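# Rehook slide rack handle and stand rack in dish

## Task

The slide rack's wire handle has one end popped out of its hole, now resting on the rack's end plate. Put that end back into its hole, then place the rack, still holding its slides, standing in the staining dish that is empty. At the finish both staining dishes have to be upright.

## Robot and tools

Robot: two seven-joint xArm7 arms, left_arm and right_arm, each with a two-finger parallel gripper. Calibrated bases: left_arm at (+0.054, +0.280, 0) m, yawed about +0.6 deg; right_arm at (-0.028, -0.412, 0) m, yawed about -1.1 deg. A two-camera stand is fixed to the floor behind the arms.

Frames: the scene frame has its origin on the table top, halfway between the nominal bases, +z up, +x out over the table, and left_arm on the +y side (arm names do not match image left/right). Each arm reports its hand pose, velocities, Hand target and wrist-camera pose in its own base frame. Fixed cameras and the table use the scene frame. Reported positions can be a few cm off, more at long reach.

Gripper: fingers point along the gripper's +z and close along its y. end_effector_position is the point between the pads when shut, roughly 2 cm short of the fingertips. Closing pushes the tips about 10 mm further along +z, mostly while the pads are still over 40 mm apart.

A row (used by execute_actions and move): 14 numbers, each in [-1, 1], always all 14 even if one arm is idle. Order: left_arm dx, dy, dz, rx, ry, rz, opening, then the same seven for right_arm. dx..rz are an offset, not a pose: counted from that arm's Hand target at the start of the action or move, along that arm's base axes, with the turn made about the Hand target's position. Scale: 1.0 = 0.6 m or 180 deg. rx, ry, rz form a single rotation vector. A translation longer than 1.0 may be shortened along its direction. opening is absolute: +1 fully open (0.084 m), -1 closed. A 0 there commands half-open, so to keep a gripper unchanged send its current command again (see Tool commands).

execute_actions(actions, cameras): actions is a list of actions; each action is a list of up to 15 rows, one per 1/30 s step; fewer rows means the last row repeats to fill 15 steps. Every row counts from the action's starting Hand target, not the previous row, and each new action starts again from the current Hand target, so repeating an offset moves further. Sending six zeros for an arm re-requests its Hand target. An empty actions list returns images and the scene number. cameras: list of names, ["all"], or [] for none; an unknown name invalidates the call.

move(target, speed, blend, opening_speed, blocking, cameras): target is one row or up to 15 rows, all offsets from the same starting Hand targets. Each gripper follows a straight path and turns the short way. speed: m/s per arm path, 0.002 to 1 (default 0.25), rotation capped at twice that in rad/s; one value or one per target. blend: m, corner rounding between list targets; 0 stops at each. opening_speed: per second on the -1..+1 scale, at least 0.2. blocking=false returns early while the move continues. Paths last 0.5 to 10 s, ignore obstacles and the other arm, lag and stray more when fast or when the arm is near straight. Changed openings on later targets are applied on arrival, with arms paused. The result adds a move: line: done (within 3 mm and 2 deg), off_target, moving, held, fault; limits=paced means a pose was clipped, limits=held means a check withheld steps. done does not mean no contact.

wait(seconds 0-10): the robot holds its last commands; a running move keeps going. stop: brakes the running move, needing some distance. zoom_image(camera, region [x0,y0,x1,y1] pixels, at most 504x504) enlarges part of the latest image of cam_high, cam_low, cam_left_wrist or cam_right_wrist. clear_fault(arm): clears a reported torque fault on left_arm or right_arm. read_manual(section="licences"): licence texts only. finished_scene(scene): the current scene's number; ends it irreversibly.

Controller: each step clips the command to within 70 mm and 16 deg of the measured pose; Hand target is the clipped command and the base for later offsets. A gripper often stops short; the next command, even zeros, asks again; if still short, send the gap as an offset. If an arm is blocked it keeps pressing; to release, command its target back past the gripper. Large wrist turns can swing the elbow. The clearance check holds commands that bring the arms too close, but not always, and not closing fingers.

Results: end_effector_position (m), end_effector_quat_wxyz, velocities; Joint velocities may read within noise; grip_measured is the finger opening on the command scale; the last Joint positions number is opening in m; joint torques include the arm's own weight, with offset and noise. To hold something, command an opening well below grip_measured (about 24 N per pad max).

Cameras: all 896x504, calibration given per camera; wrist images can lag while moving.

Avoid: dropping anything or leaving it off the table, releasing moving parts, hitting fixed or heavy objects, hard pushes, any arm-to-arm contact including closing on the other gripper's fingers. Contact torque limits (N m): waist 42.3, shoulder 42.4, upper arm roll 27, elbow 27, forearm roll 27, wrist pitch 14.5, wrist roll 15.2; exceeding one, or a motor held at its torque limit for 1 s, gives a TORQUE FAULT needing clear_fault. Long loads, stretched poses or pushing at unreachable poses heat motors: MOTOR HOT at 65 C, OVER-TEMPERATURE FAULT brakes the arm at 80 C.

Each tool is called by a JSON object that holds its "method" and its "body".

## Session

{"method": "execute_actions", "body": {"actions": []}}

Scene clock: 0.00 s.
left_arm: end_effector_position=(+0.6614, -0.1591, +0.2472) grip_measured=+1.00 end_effector_quat_wxyz=(-0.488, +0.843, -0.024, +0.226) | right_arm: end_effector_position=(+0.6630, -0.0977, +0.1907) grip_measured=+1.00 end_effector_quat_wxyz=(-0.148, +0.979, +0.096, +0.105)
Joint positions: left_arm=[-0.586 0.81 0.03 2.008 1.109 1.497 -0.781 0.084] | right_arm=[-0.28 0.652 0.033 1.87 0.365 1.145 -0.59 0.084]
Joint velocities: within noise
Joint torques (N m): no reading
Hand target: left_arm +0.6614, -0.1591, +0.2472; -0.488, +0.843, -0.024, +0.226 | right_arm +0.6630, -0.0977, +0.1907; -0.148, +0.979, +0.096, +0.105
Tool commands: left_gripper/opening=+1.0 right_gripper/opening=+1.0

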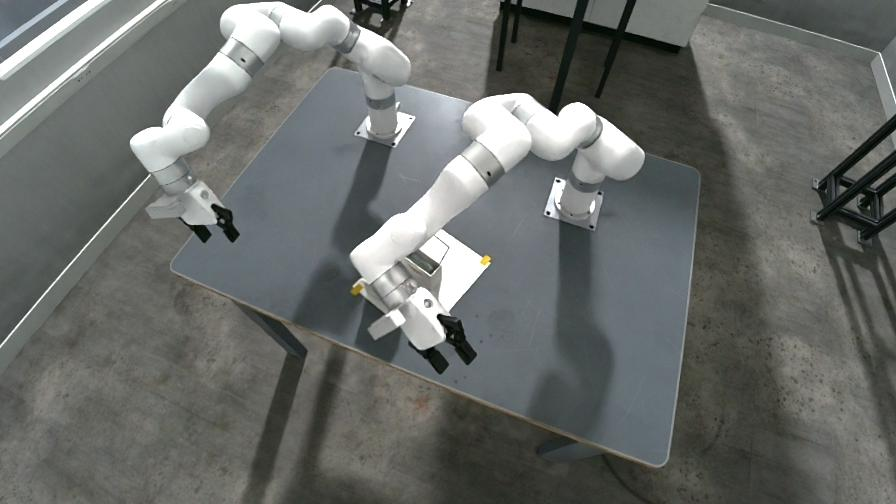

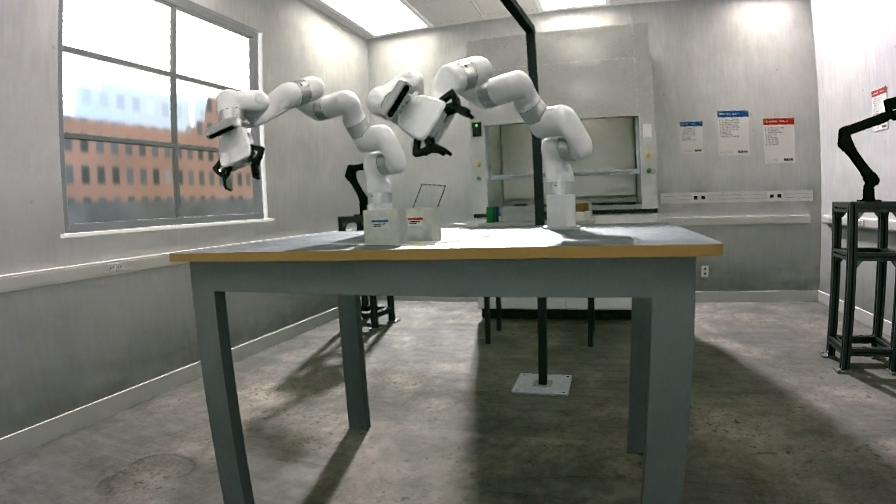

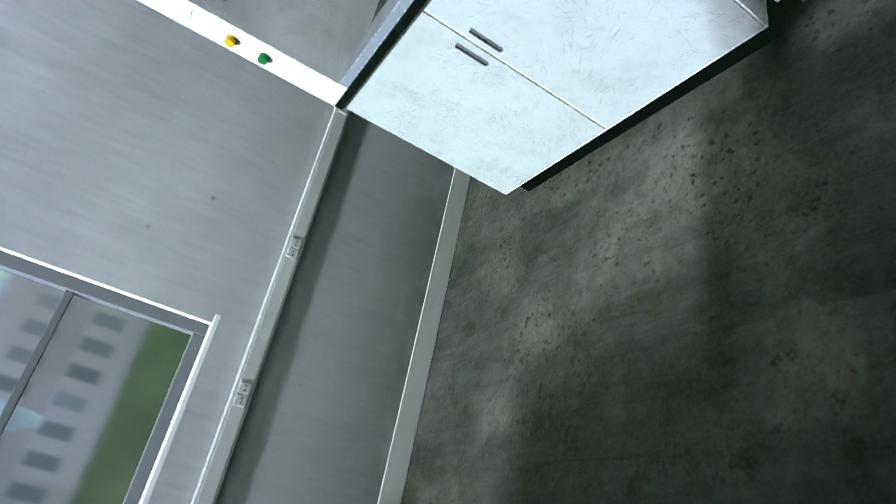

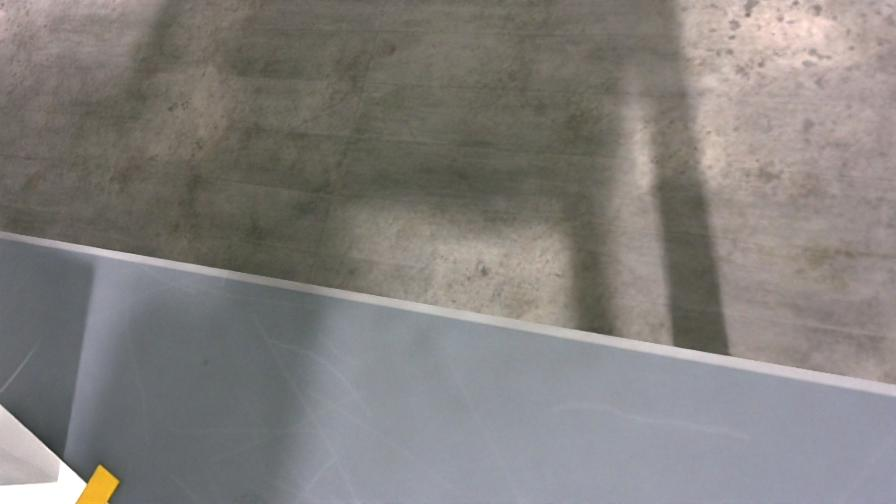

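{"method": "zoom_image", "body": {"camera": "cam_high", "region": [330, 210, 510, 330]}}

{"method": "zoom_image", "body": {"camera": "cam_low", "region": [340, 160, 500, 260]}}

Scaled by 2.800 from the camera's 896x504 image, which has a finer 1280x720 frame.

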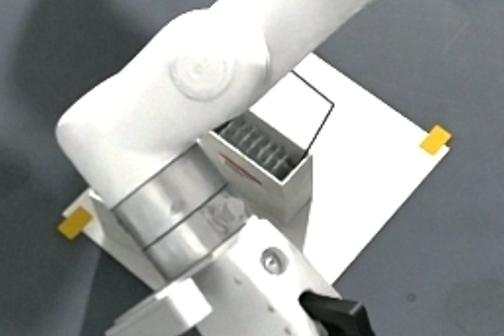

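Scaled by 3.150 from the camera's 896x504 image, which has a finer 1280x720 frame.

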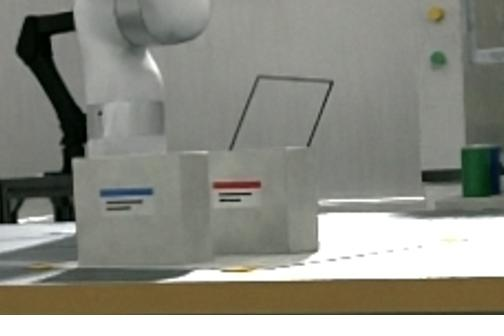

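{"method": "move", "body": {"target": [[-0.1,0.132,0.25,-0.1,0.03,0,1,-0.1,0.05,0.3,0,0,0,1],[-0.492,0.132,0.255,-0.518,0.1606,-0.0325,1,-0.358,0.263,0.35,0.0983,0.0827,-0.0385,1]], "speed": 0.3, "blend": 0.05, "cameras": ["all"]}}

Scene clock: 39.63 s.
left_arm: end_effector_position=(+0.3662, -0.0799, +0.4002) grip_measured=+1.00 end_effector_quat_wxyz=(+0.300, +0.954, -0.001, +0.000) | right_arm: end_effector_position=(+0.4483, +0.0601, +0.4007) grip_measured=+1.00 end_effector_quat_wxyz=(-0.301, +0.954, +0.000, +0.000)
Joint positions: left_arm=[-0.192 -0.371 0.288 1.142 -0.505 1.551 0.099 0.084] | right_arm=[-0.263 -0.065 0.07 1.434 0.603 1.622 -0.2 0.084]
Joint torques (N m): left_arm=[1.77 -15.87 -0.94 12.06 -1.56 -1.07 0.61] | right_arm=[0.2 -22.54 0.35 11.43 0.97 -0.93 0.13]
Hand target: left_arm +0.3662, -0.0799, +0.4002; +0.300, +0.954, -0.001, +0.000 | right_arm +0.4482, +0.0601, +0.4007; -0.301, +0.954, +0.000, +0.000
Off the commanded pose: left_arm 0.000 m, 0 deg | right_arm 0.000 m, 0 deg.
move: done
camera_calibration:
cam_left_wrist: T_world_to_cam=[[-0.000854581, -0.819753, 0.572717, -0.260367], [-0.997051, -0.0432468, -0.0633886, 0.463796], [0.0767312, -0.571083, -0.817298, 0.381126], [0, 0, 0, 1]] pos_world=[0.432961, 0.0242754, 0.49001]
cam_right_wrist: T_world_to_cam=[[0.0114008, -0.815394, -0.578794, 0.307986], [-0.998634, 0.0202274, -0.0481666, 0.542058], [0.0509822, 0.578553, -0.81405, 0.396925], [0, 0, 0, 1]] pos_world=[0.51757, 0.0105235, 0.527486]

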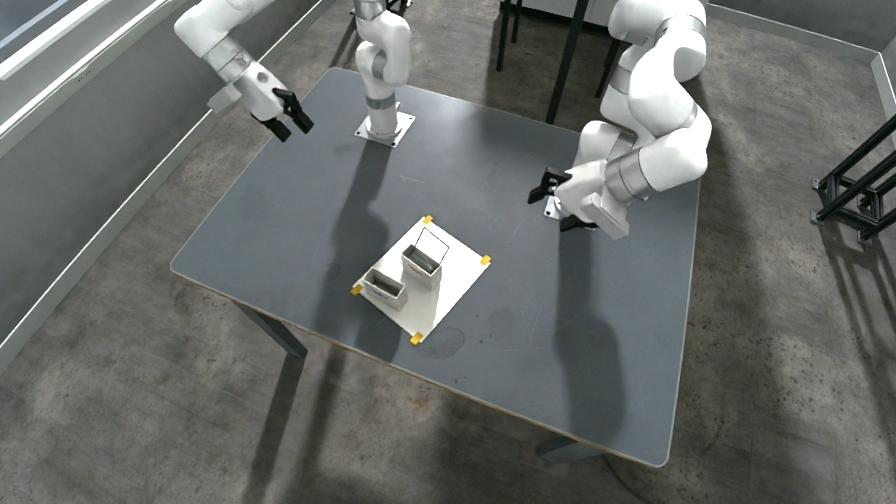

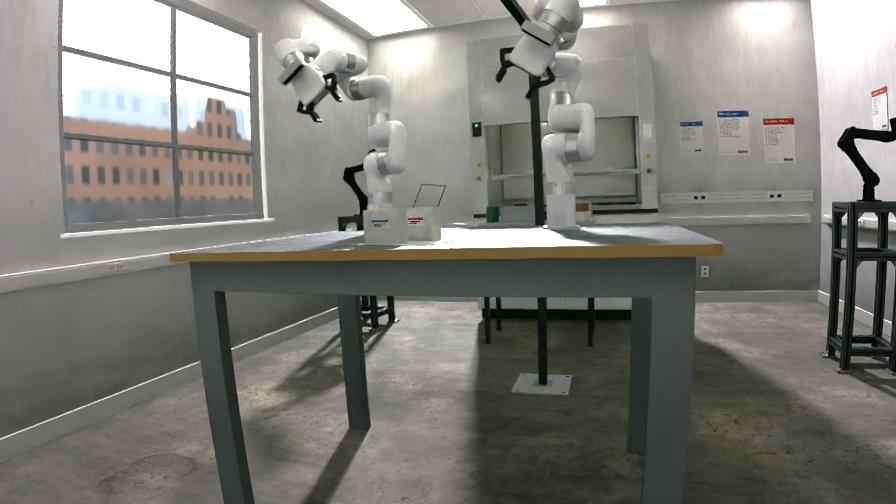

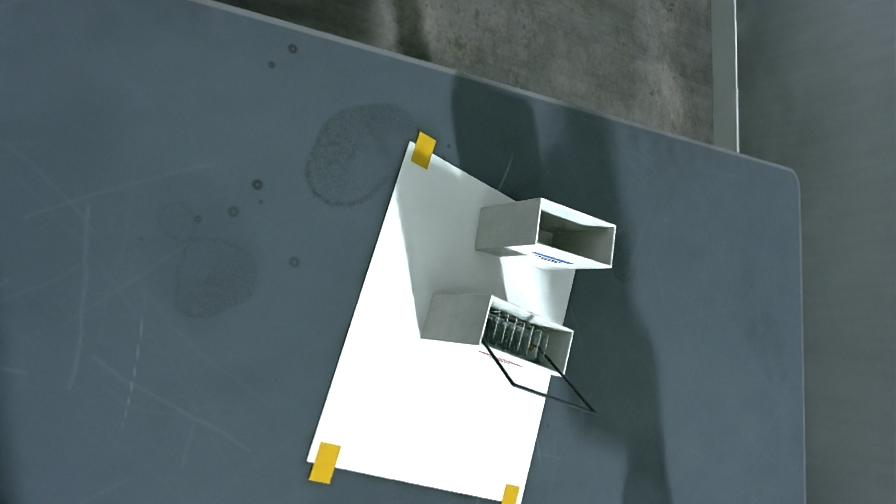

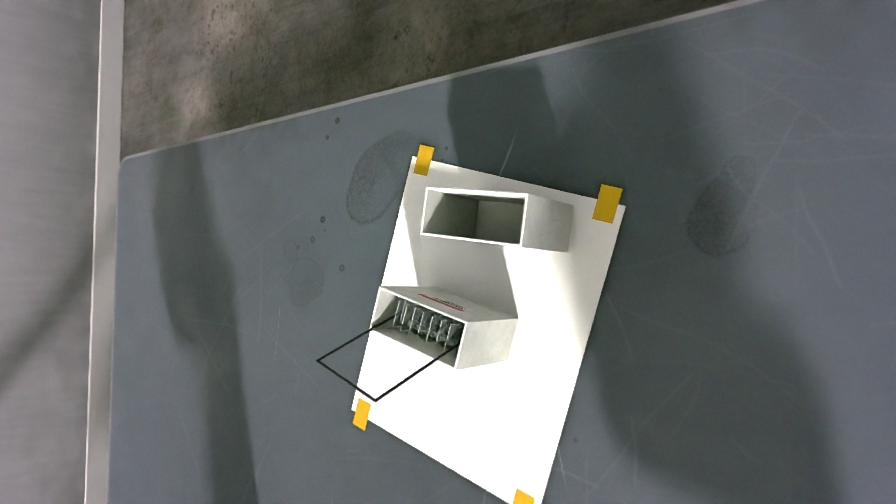

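{"method": "zoom_image", "body": {"camera": "cam_left_wrist", "region": [410, 180, 630, 430]}}

{"method": "zoom_image", "body": {"camera": "cam_right_wrist", "region": [300, 170, 580, 410]}}

{"method": "zoom_image", "body": {"camera": "cam_high", "region": [350, 220, 480, 320]}}

Scaled by 2.016 from the camera's 896x504 image, which has a finer 1280x720 frame.

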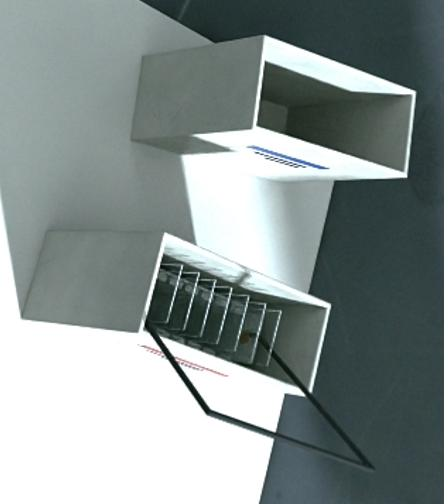

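Scaled by 1.800 from the camera's 896x504 image, which has a finer 1280x720 frame.

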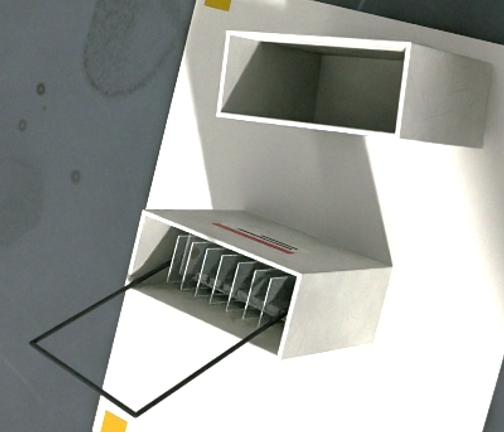

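Scaled by 3.877 from the camera's 896x504 image, which has a finer 1280x720 frame.

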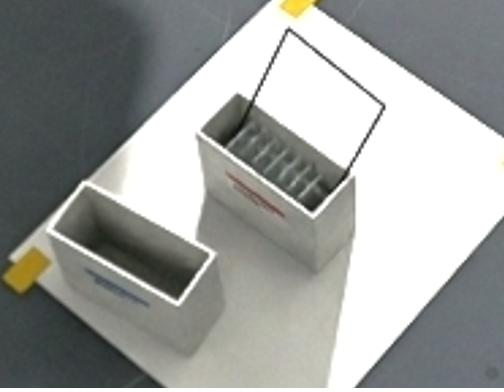

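{"method": "move", "body": {"target": [[-0.095,-0.518,-0.16,0.194,0,0,1,0,0,0,0,0,0,1],[-0.095,-0.518,-0.275,0.194,0,0,1,0,0,0,0,0,0,1]], "speed": 0.3, "blend": 0.03, "cameras": ["cam_left_wrist", "cam_high"]}}

{"method": "zoom_image", "body": {"camera": "cam_left_wrist", "region": [250, 60, 650, 440]}}

Scene clock: 94.83 s.
left_arm: end_effector_position=(+0.3092, -0.3907, +0.2352) grip_measured=+1.00 end_effector_quat_wxyz=(+0.000, +1.000, -0.001, +0.000) | right_arm: end_effector_position=(+0.4482, +0.0601, +0.4007) grip_measured=+1.00 end_effector_quat_wxyz=(-0.301, +0.954, +0.000, +0.000)
Joint positions: left_arm=[-0.456 0.096 -0.463 1.241 0.047 1.155 -0.935 0.084] | right_arm=[-0.263 -0.065 0.07 1.434 0.603 1.622 -0.2 0.084]
Joint torques (N m): left_arm=[-0.71 -23.62 -0.68 12.31 0.08 -2.46 -0.28] | right_arm=[-0.04 -22.44 0.38 11.44 0.75 -0.94 0.02]
Hand target: left_arm +0.3092, -0.3907, +0.2352; +0.000, +1.000, -0.001, +0.000 | right_arm +0.4482, +0.0601, +0.4007; -0.301, +0.954, +0.000, +0.000
Off the commanded pose: left_arm 0.000 m, 0 deg | right_arm 0.000 m, 0 deg.
move: done
camera_calibration:
cam_left_wrist: T_world_to_cam=[[-0.000785528, -1, 0.000430135, -0.35658], [-0.997044, 0.000750157, -0.0768327, 0.403334], [0.0768324, -0.000489217, -0.997044, 0.338403], [0, 0, 0, 1]] pos_world=[0.375861, -0.356716, 0.368546]
Images, in order (width x height): cam_high 896x504, cam_left_wrist 896x504.

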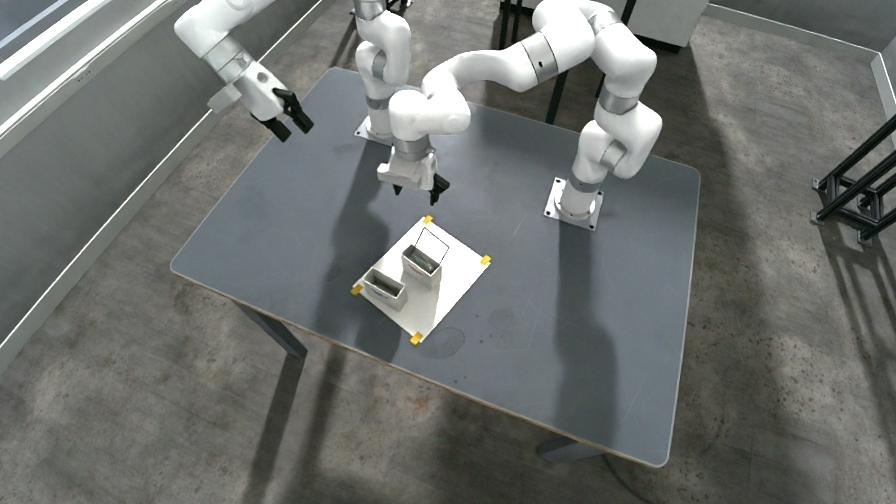

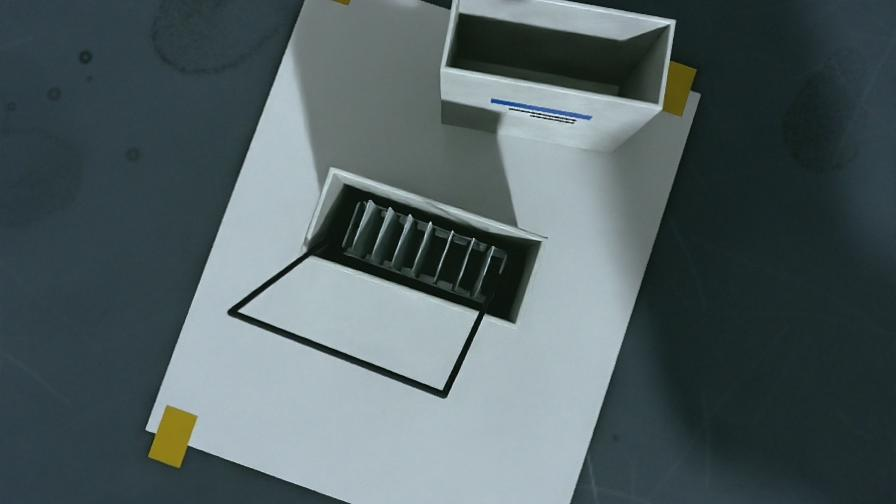

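Scaled by 1.260 from the camera's 896x504 image, which has a finer 1280x720 frame.

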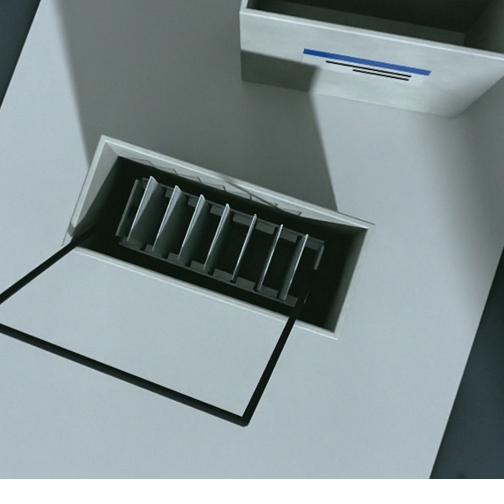

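{"method": "zoom_image", "body": {"camera": "cam_left_wrist", "region": [290, 160, 420, 290]}}

{"method": "zoom_image", "body": {"camera": "cam_left_wrist", "region": [420, 210, 560, 350]}}

Scaled by 3.877 from the camera's 896x504 image, which has a finer 1280x720 frame.

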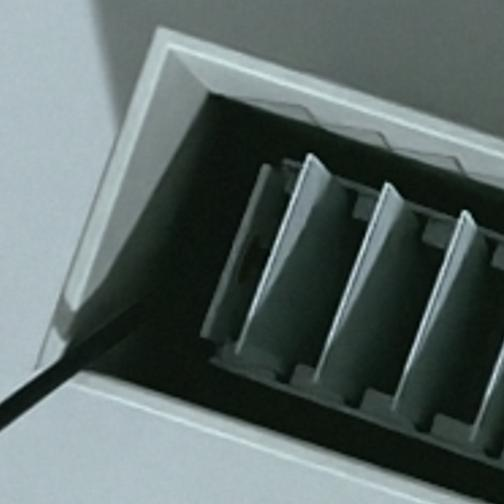

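Scaled by 3.600 from the camera's 896x504 image, which has a finer 1280x720 frame.

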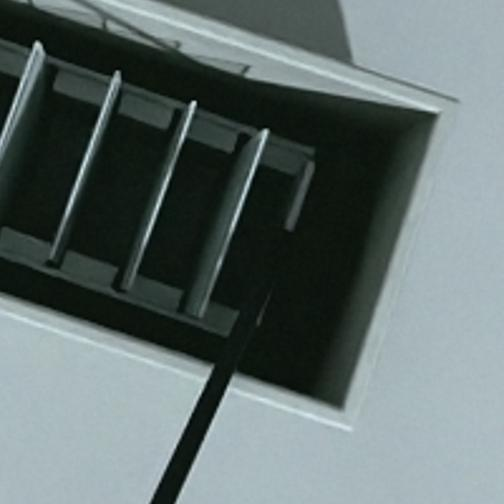

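{"method": "move", "body": {"target": [[0.03,0,0.167,0,0,-0.2,1,0,0,0,0,0,0,1],[0.183,0.067,0.175,0,0,-0.5,1,0,0,0,0,0,0,1],[0.352,0.13,0.042,-0.1305,0,-0.9914,1,0,0,0,0,0,0,1],[0.352,0.13,-0.094,-0.1305,0,-0.9914,1,0,0,0,0,0,0,1]], "speed": 0.35, "blend": 0.04, "cameras": ["cam_left_wrist", "cam_high"]}}

{"method": "zoom_image", "body": {"camera": "cam_left_wrist", "region": [250, 60, 650, 440]}}

Scene clock: 135.23 s.
left_arm: end_effector_position=(+0.5204, -0.3127, +0.1788) grip_measured=+1.00 end_effector_quat_wxyz=(-0.131, +0.001, +0.991, +0.000) | right_arm: end_effector_position=(+0.4482, +0.0601, +0.4007) grip_measured=+1.00 end_effector_quat_wxyz=(-0.301, +0.954, +0.000, +0.000)
Joint positions: left_arm=[-0.163 0.828 -0.602 2.091 0.274 1.584 2.47 0.084] | right_arm=[-0.263 -0.065 0.07 1.434 0.603 1.622 -0.2 0.084]
Joint torques (N m): left_arm=[1.58 -43.74 -6.15 11.02 -0.21 -1.86 -0.31] | right_arm=[-0.01 -22.44 0.22 11.41 0.75 -1.17 -0.11]
Hand target: left_arm +0.5204, -0.3127, +0.1788; -0.131, +0.001, +0.991, +0.000 | right_arm +0.4482, +0.0601, +0.4007; -0.301, +0.954, +0.000, +0.000
Off the commanded pose: left_arm 0.000 m, 0 deg | right_arm 0.000 m, 0 deg.
move: done
camera_calibration:
cam_left_wrist: T_world_to_cam=[[0.000742803, 1, 0.000151327, 0.34627], [0.943235, -0.000650379, -0.332125, -0.354941], [-0.332125, 0.00038944, -0.943235, 0.469392], [0, 0, 0, 1]] pos_world=[0.490433, -0.346683, 0.32481]
Images, in order (width x height): cam_high 896x504, cam_left_wrist 896x504.

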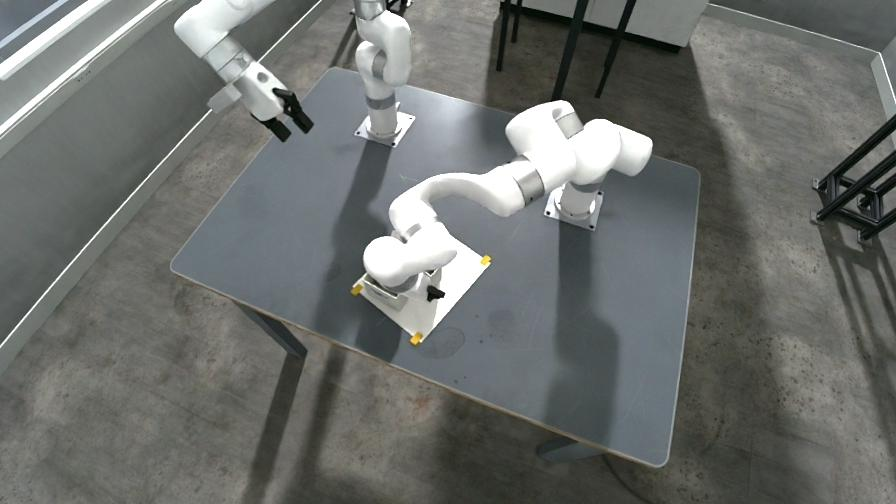

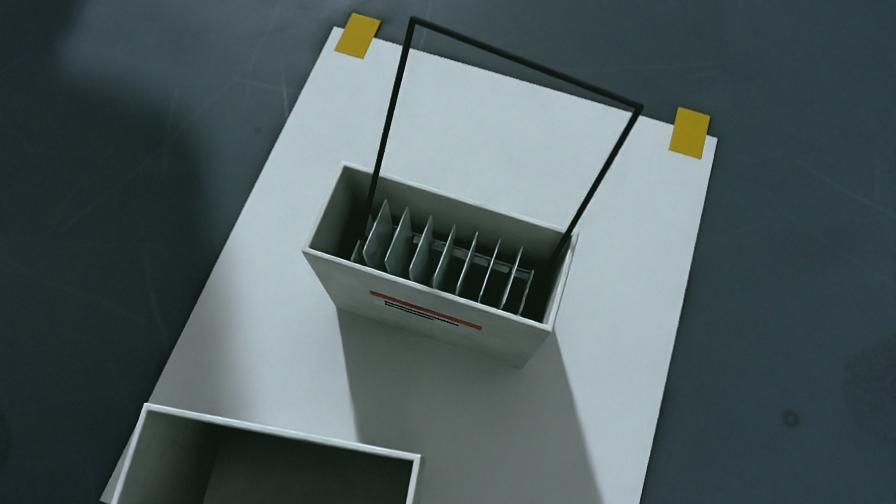

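Scaled by 1.260 from the camera's 896x504 image, which has a finer 1280x720 frame.

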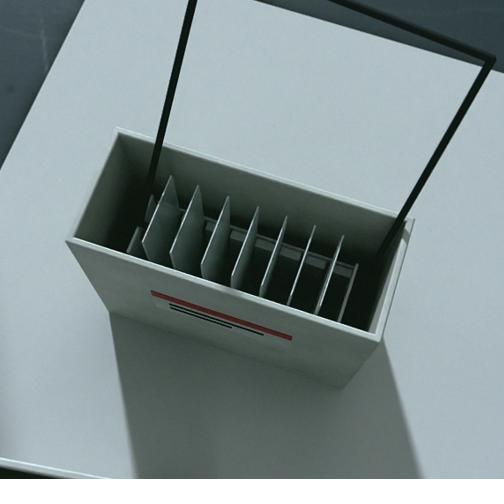

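{"method": "zoom_image", "body": {"camera": "cam_left_wrist", "region": [300, 150, 450, 300]}}

{"method": "zoom_image", "body": {"camera": "cam_left_wrist", "region": [440, 190, 600, 350]}}

Scaled by 3.360 from the camera's 896x504 image, which has a finer 1280x720 frame.

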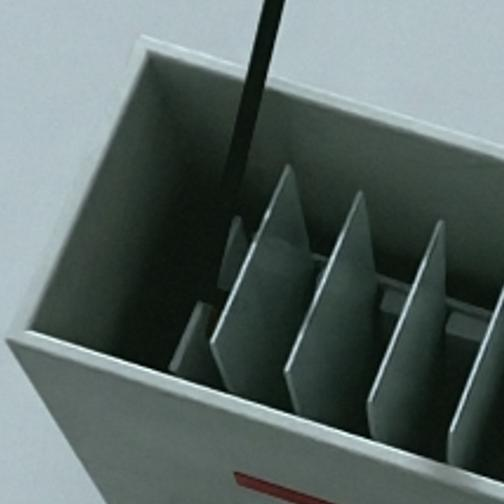

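Scaled by 3.150 from the camera's 896x504 image, which has a finer 1280x720 frame.

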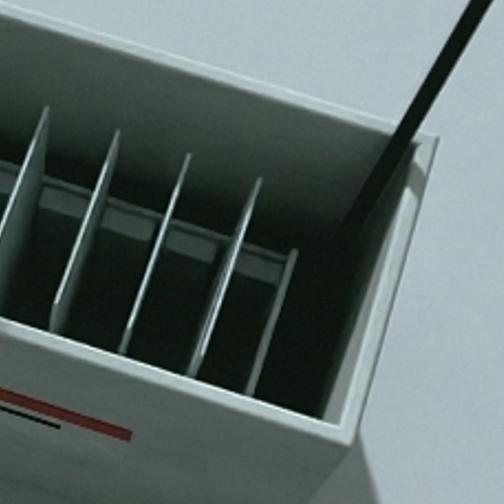

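{"method": "move", "body": {"target": [-0.074, 0.036, -0.063, -0.1933, -0.0807, 0.0254, 0.2, 0,0,0,0,0,0,1], "speed": 0.25, "cameras": ["cam_left_wrist"]}}

{"method": "zoom_image", "body": {"camera": "cam_left_wrist", "region": [360, 160, 560, 360]}}

Scene clock: 198.67 s.
left_arm: end_effector_position=(+0.4760, -0.2911, +0.1410) grip_measured=+0.19 end_effector_quat_wxyz=(+0.000, +0.001, +0.954, -0.301) | right_arm: end_effector_position=(+0.4482, +0.0601, +0.4007) grip_measured=+1.00 end_effector_quat_wxyz=(-0.301, +0.954, +0.000, +0.000)
Joint positions: left_arm=[0.553 0.47 -1.016 1.045 -0.319 0.573 3.031 0.052] | right_arm=[-0.263 -0.065 0.07 1.434 0.603 1.622 -0.2 0.084]
Joint torques (N m): left_arm=[1.75 -20.67 -7.25 10.54 -0.4 -2.02 0.59] | right_arm=[-0.04 -22.26 0.18 11.52 0.7 -1.19 -0.1]
Hand target: left_arm +0.4760, -0.2911, +0.1410; +0.000, +0.001, +0.954, -0.301 | right_arm +0.4482, +0.0601, +0.4007; -0.301, +0.954, +0.000, +0.000
Off the commanded pose: left_arm 0.000 m, 0 deg | right_arm 0.000 m, 0 deg.
move: done
camera_calibration:
cam_left_wrist: T_world_to_cam=[[0.000838614, 0.819437, -0.573169, 0.352945], [0.997044, -0.0447197, -0.0624751, -0.402024], [-0.0768263, -0.571423, -0.817052, 0.113229], [0, 0, 0, 1]] pos_world=[0.409239, -0.242493, 0.269695]
Images, in order (width x height): cam_left_wrist 896x504.

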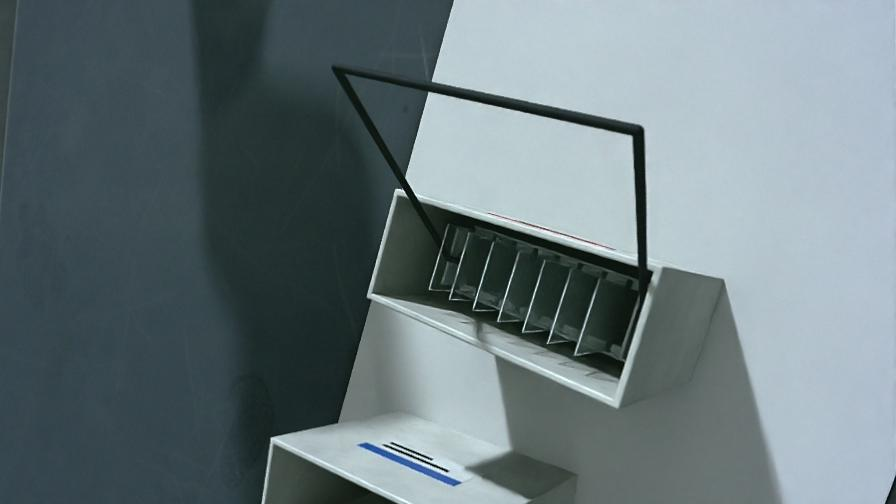

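Scaled by 2.520 from the camera's 896x504 image, which has a finer 1280x720 frame.

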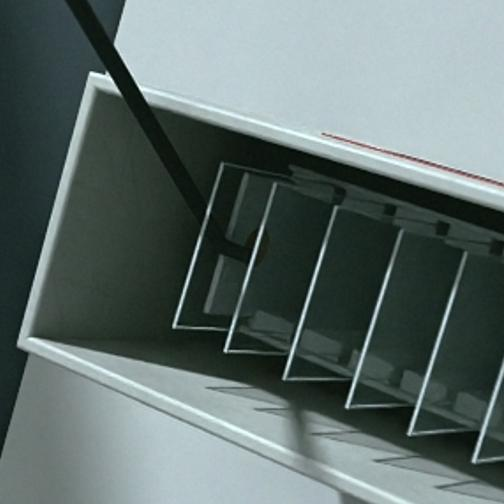

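{"method": "zoom_image", "body": {"camera": "cam_left_wrist", "region": [410, 210, 500, 300]}}

{"method": "zoom_image", "body": {"camera": "cam_left_wrist", "region": [570, 230, 700, 400]}}

Scaled by 5.600 from the camera's 896x504 image, which has a finer 1280x720 frame.

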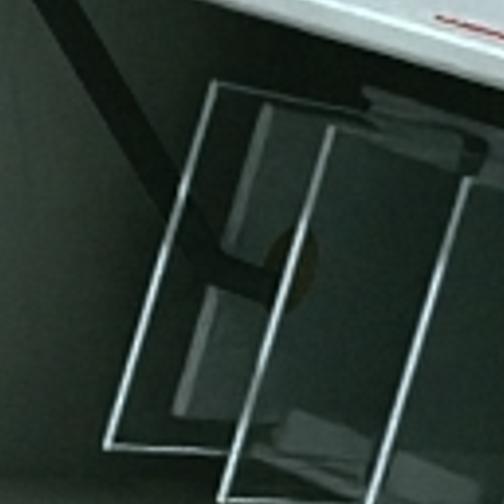

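Scaled by 2.965 from the camera's 896x504 image, which has a finer 1280x720 frame.

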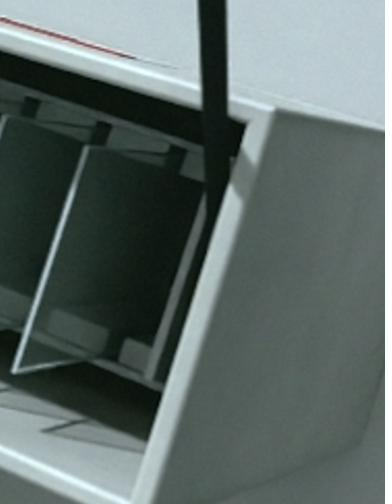

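{"method": "move", "body": {"target": [[-0.027,0.152,0.098,-0.0124,0.177,0.129,0.67,0.0417,0.25,-0.12,-0.2283,0.1203,-0.0747,0.2],[-0.0555,0.0927,-0.065,-0.0247,0.3542,0.2580,0.67,0.0417,0.319,-0.218,-0.2283,0.1203,-0.0747,0.2]], "speed": 0.25, "blend": 0.02, "cameras": ["cam_left_wrist", "cam_right_wrist"]}}

Scene clock: 395.53 s.
left_arm: end_effector_position=(+0.4427, -0.2355, +0.1020) grip_measured=+0.67 end_effector_quat_wxyz=(-0.377, -0.510, +0.725, -0.266) | right_arm: end_effector_position=(+0.4733, +0.2515, +0.2699) grip_measured=+0.19 end_effector_quat_wxyz=(+0.058, +0.975, -0.164, -0.141)
Joint positions: left_arm=[0.614 0.631 -0.835 1.114 -0.605 0.963 2.18 0.072] | right_arm=[0.223 0.522 0.346 1.945 -0.074 1.741 0.883 0.052]
Joint torques (N m): left_arm=[-0.7 -25.6 -7.12 9.59 -1.04 -0.35 -0.15] | right_arm=[0.08 -34.01 2.9 11.01 -0.19 -1.41 0.21]
Hand target: left_arm +0.4427, -0.2355, +0.1020; -0.377, -0.510, +0.725, -0.266 | right_arm +0.4733, +0.2515, +0.2699; +0.058, +0.975, -0.164, -0.141
Off the commanded pose: left_arm 0.000 m, 0 deg | right_arm 0.000 m, 0 deg.
move: done
camera_calibration:
cam_left_wrist: T_world_to_cam=[[-0.941526, 0.336938, -0.00103152, 0.530266], [0.172431, 0.479199, -0.860602, 0.201057], [-0.289475, -0.810458, -0.509276, 0.117019], [0, 0, 0, 1]] pos_world=[0.498465, -0.180174, 0.233172]
cam_right_wrist: T_world_to_cam=[[-0.294543, -0.943894, 0.149362, 0.368625], [-0.92389, 0.32121, 0.207969, 0.376728], [-0.244277, -0.0767381, -0.966664, 0.524156], [0, 0, 0, 1]] pos_world=[0.584671, 0.267157, 0.373276]
Images, in order (width x height): cam_left_wrist 896x504, cam_right_wrist 896x504.

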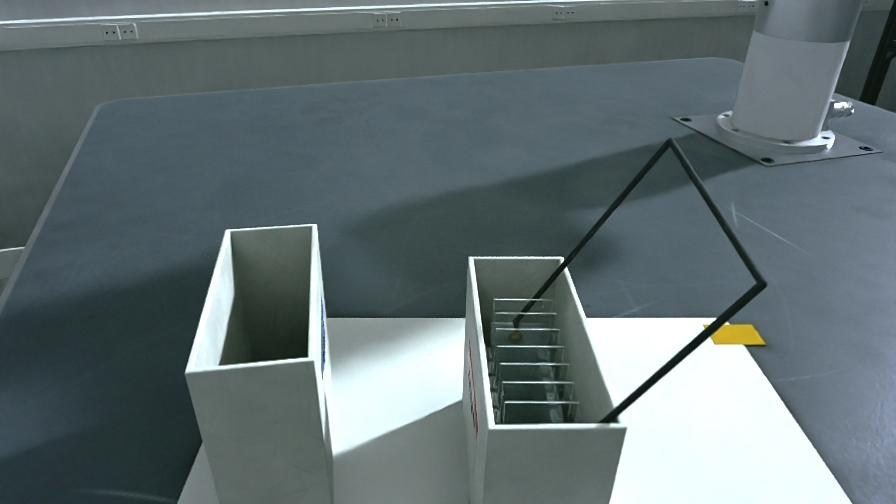

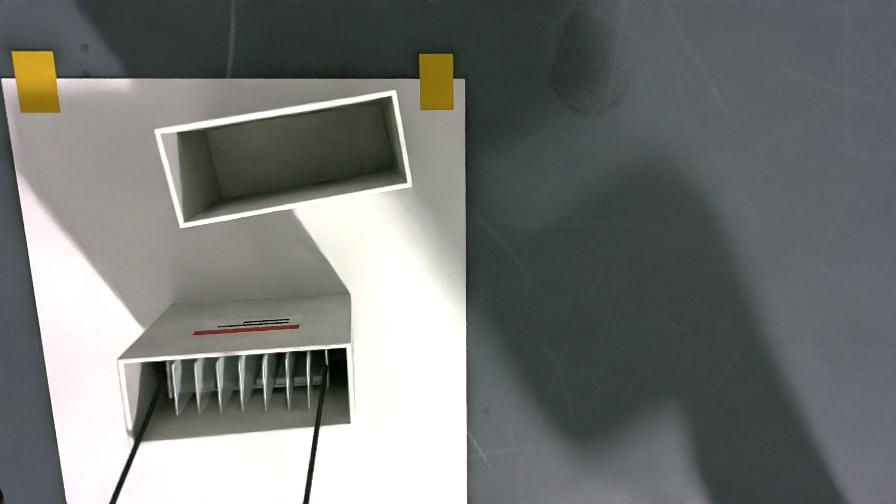

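{"method": "zoom_image", "body": {"camera": "cam_left_wrist", "region": [460, 240, 640, 440]}}

{"method": "zoom_image", "body": {"camera": "cam_right_wrist", "region": [100, 330, 370, 504]}}

Scaled by 2.520 from the camera's 896x504 image, which has a finer 1280x720 frame.

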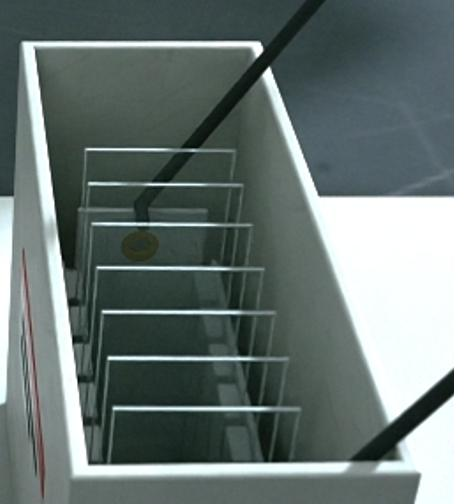

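Scaled by 1.867 from the camera's 896x504 image, which has a finer 1280x720 frame.

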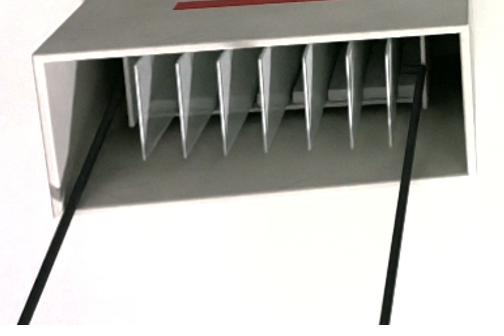

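{"method": "move", "body": {"target": [-0.0423,-0.129,-0.095,0,0,0,0.67,-0.0123,0.153,-0.1178,0,0,0,-0.1], "speed": 0.12, "cameras": ["cam_left_wrist", "cam_right_wrist"]}}

Scene clock: 436.47 s.
left_arm: end_effector_position=(+0.4173, -0.3129, +0.0450) grip_measured=+0.67 end_effector_quat_wxyz=(-0.377, -0.510, +0.725, -0.266) | right_arm: end_effector_position=(+0.4659, +0.3433, +0.1993) grip_measured=-0.11 end_effector_quat_wxyz=(+0.058, +0.975, -0.164, -0.141)
Joint positions: left_arm=[0.442 0.778 -0.837 1.081 -0.651 0.712 2.203 0.072] | right_arm=[0.368 0.703 0.365 2.02 -0.099 1.628 1.026 0.039]
Joint torques (N m): left_arm=[-0.7 -27.04 -8.46 8.04 -0.57 -0.31 0.56] | right_arm=[0.07 -37.62 2.73 12.04 -0.28 -0.73 0.21]
Hand target: left_arm +0.4173, -0.3129, +0.0450; -0.377, -0.510, +0.725, -0.266 | right_arm +0.4659, +0.3433, +0.1992; +0.058, +0.975, -0.164, -0.141
Off the commanded pose: left_arm 0.000 m, 0 deg | right_arm 0.000 m, 0 deg.
move: done
camera_calibration:
cam_left_wrist: T_world_to_cam=[[-0.941543, 0.336893, -0.000950394, 0.532353], [0.172342, 0.479231, -0.860602, 0.193523], [-0.289475, -0.810457, -0.509277, 0.0179082], [0, 0, 0, 1]] pos_world=[0.473065, -0.257574, 0.176172]
cam_right_wrist: T_world_to_cam=[[-0.294566, -0.943901, 0.149271, 0.463684], [-0.923882, 0.321212, 0.208, 0.355073], [-0.244279, -0.0766387, -0.966672, 0.461114], [0, 0, 0, 1]] pos_world=[0.577271, 0.358957, 0.302676]
Images, in order (width x height): cam_left_wrist 896x504, cam_right_wrist 896x504.

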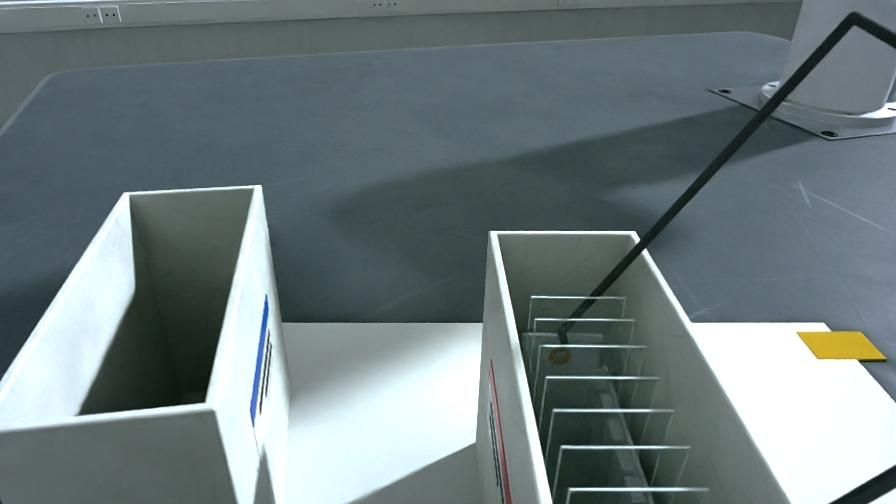

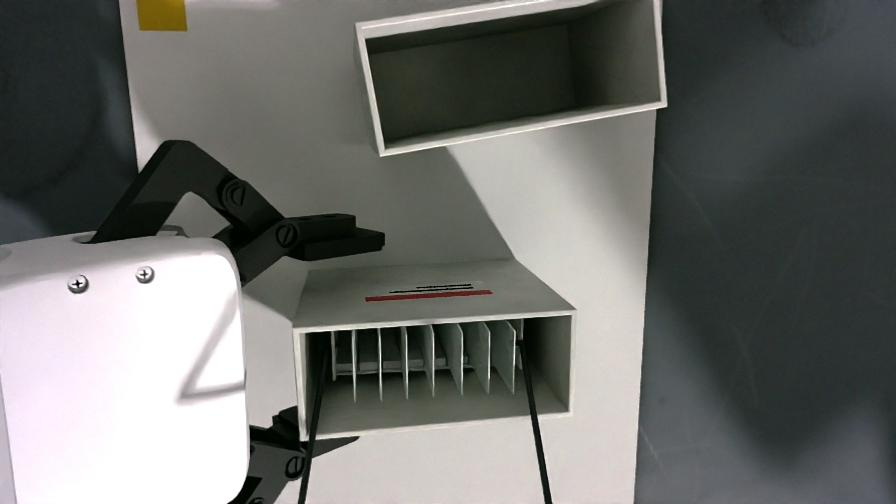

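{"method": "move", "body": {"target": [0,0,0,0,0,0,-0.15,-0.039,-0.0103,-0.1272,0,0,0,-0.1], "speed": 0.08, "opening_speed": 0.8, "cameras": ["cam_left_wrist", "cam_right_wrist"]}}

Scene clock: 451.70 s.
left_arm: end_effector_position=(+0.4173, -0.3129, +0.0450) grip_measured=+0.00 end_effector_quat_wxyz=(-0.377, -0.510, +0.725, -0.266) | right_arm: end_effector_position=(+0.4425, +0.3372, +0.1230) grip_measured=-0.11 end_effector_quat_wxyz=(+0.058, +0.975, -0.164, -0.141)
Joint positions: left_arm=[0.442 0.778 -0.837 1.081 -0.651 0.712 2.203 0.044] | right_arm=[0.336 0.652 0.368 1.711 -0.093 1.373 1.029 0.039]
Joint torques (N m): left_arm=[-0.58 -27.66 -8.7 7.19 -0.67 -0.13 0.36] | right_arm=[-1 -38.22 3.12 11.05 -0.29 -1.53 0.19]
Hand target: left_arm +0.4173, -0.3129, +0.0450; -0.377, -0.510, +0.725, -0.266 | right_arm +0.4425, +0.3372, +0.1229; +0.058, +0.975, -0.164, -0.141
Off the commanded pose: left_arm 0.000 m, 0 deg | right_arm 0.000 m, 0 deg.
move: done
camera_calibration:
cam_left_wrist: T_world_to_cam=[[-0.941543, 0.336893, -0.000950394, 0.532353], [0.172342, 0.479231, -0.860602, 0.193523], [-0.289475, -0.810457, -0.509277, 0.0179082], [0, 0, 0, 1]] pos_world=[0.473065, -0.257574, 0.176172]
cam_right_wrist: T_world_to_cam=[[-0.294543, -0.943894, 0.149362, 0.462386], [-0.92389, 0.32121, 0.207969, 0.351296], [-0.244277, -0.0767381, -0.966664, 0.381206], [0, 0, 0, 1]] pos_world=[0.553871, 0.352857, 0.226376]
Images, in order (width x height): cam_left_wrist 896x504, cam_right_wrist 896x504.

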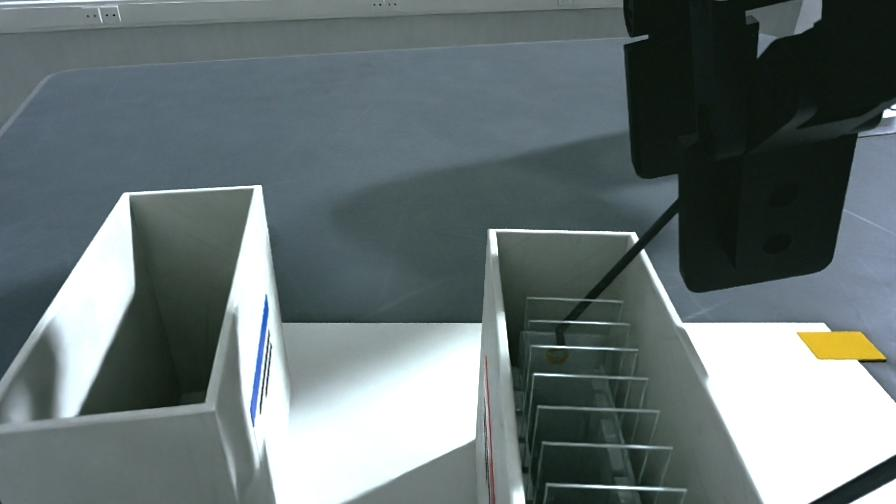

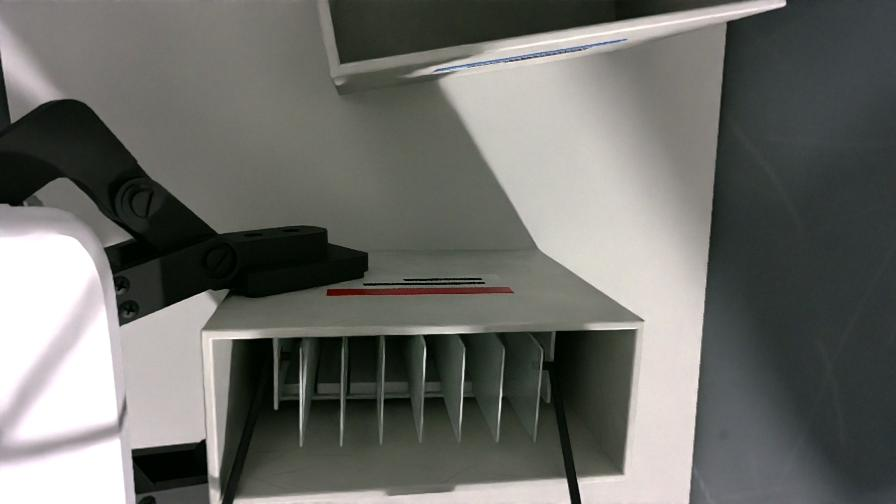

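{"method": "move", "body": {"target": [0,0,0,0,0,0,-0.15,0,0,0,0,0,0,-1], "opening_speed": 0.8, "cameras": ["cam_left_wrist", "cam_right_wrist", "cam_low"]}}

Scene clock: 463.47 s.
left_arm: end_effector_position=(+0.4173, -0.3129, +0.0450) grip_measured=+0.00 end_effector_quat_wxyz=(-0.377, -0.510, +0.725, -0.266) | right_arm: end_effector_position=(+0.4425, +0.3372, +0.1229) grip_measured=-0.95 end_effector_quat_wxyz=(+0.058, +0.975, -0.164, -0.141)
Joint positions: left_arm=[0.442 0.778 -0.837 1.081 -0.651 0.712 2.203 0.044] | right_arm=[0.336 0.652 0.368 1.711 -0.093 1.373 1.029 0.002]
Joint torques (N m): left_arm=[-0.51 -29.11 -8.05 7.19 -0.46 0.21 -0.05] | right_arm=[-0.93 -37.46 3.1 10.89 -0.27 -1.25 0.14]
Hand target: left_arm +0.4173, -0.3129, +0.0450; -0.377, -0.510, +0.725, -0.266 | right_arm +0.4425, +0.3372, +0.1229; +0.058, +0.975, -0.164, -0.141
Off the commanded pose: left_arm 0.000 m, 0 deg | right_arm 0.000 m, 0 deg.
move: done
camera_calibration:
cam_left_wrist: T_world_to_cam=[[-0.941543, 0.336893, -0.000950394, 0.532353], [0.172342, 0.479231, -0.860602, 0.193523], [-0.289475, -0.810457, -0.509277, 0.0179082], [0, 0, 0, 1]] pos_world=[0.473065, -0.257574, 0.176172]
cam_right_wrist: T_world_to_cam=[[-0.29454, -0.943892, 0.149376, 0.462396], [-0.923885, 0.321212, 0.207989, 0.351309], [-0.2443, -0.0767457, -0.966658, 0.381123], [0, 0, 0, 1]] pos_world=[0.553871, 0.352857, 0.226276]
Images, in order (width x height): cam_low 896x504, cam_left_wrist 896x504, cam_right_wrist 896x504.

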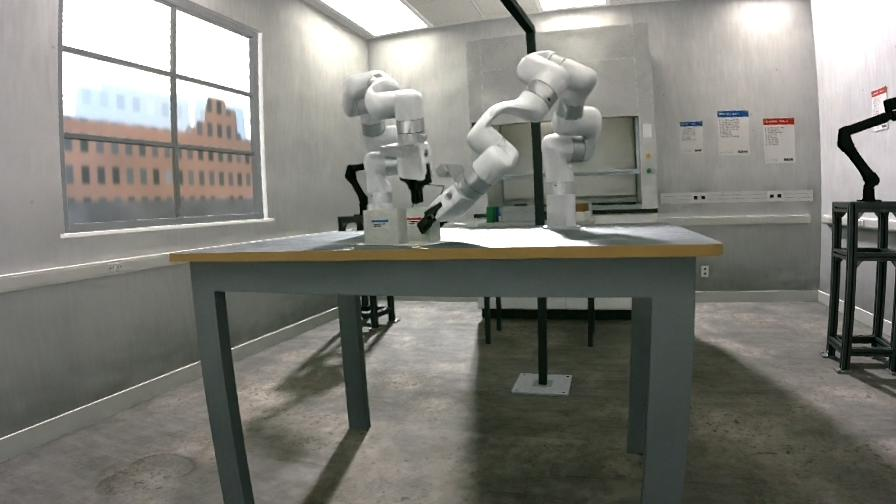

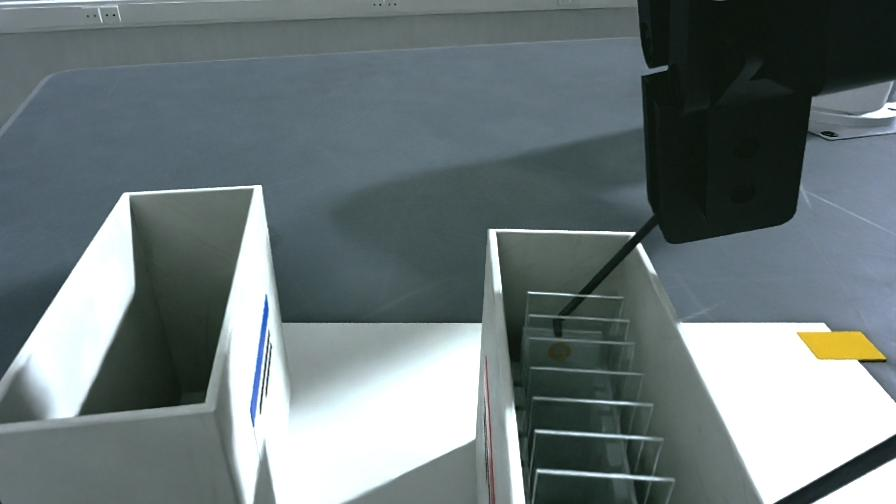

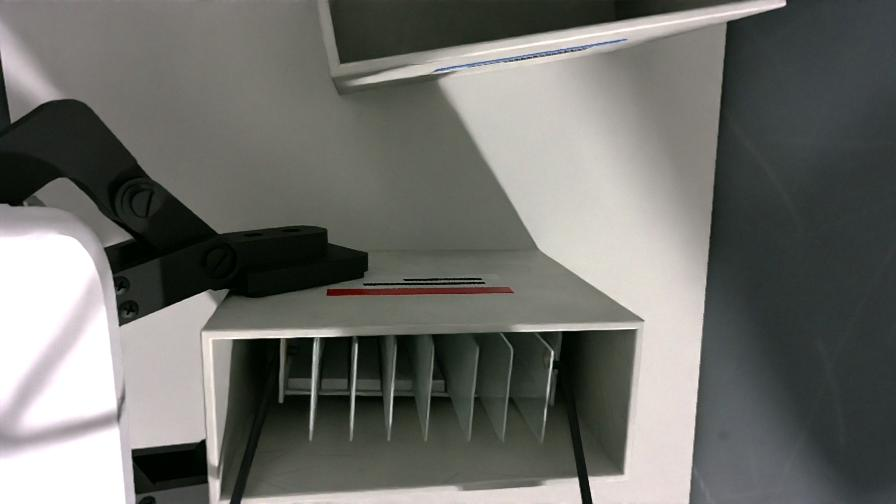

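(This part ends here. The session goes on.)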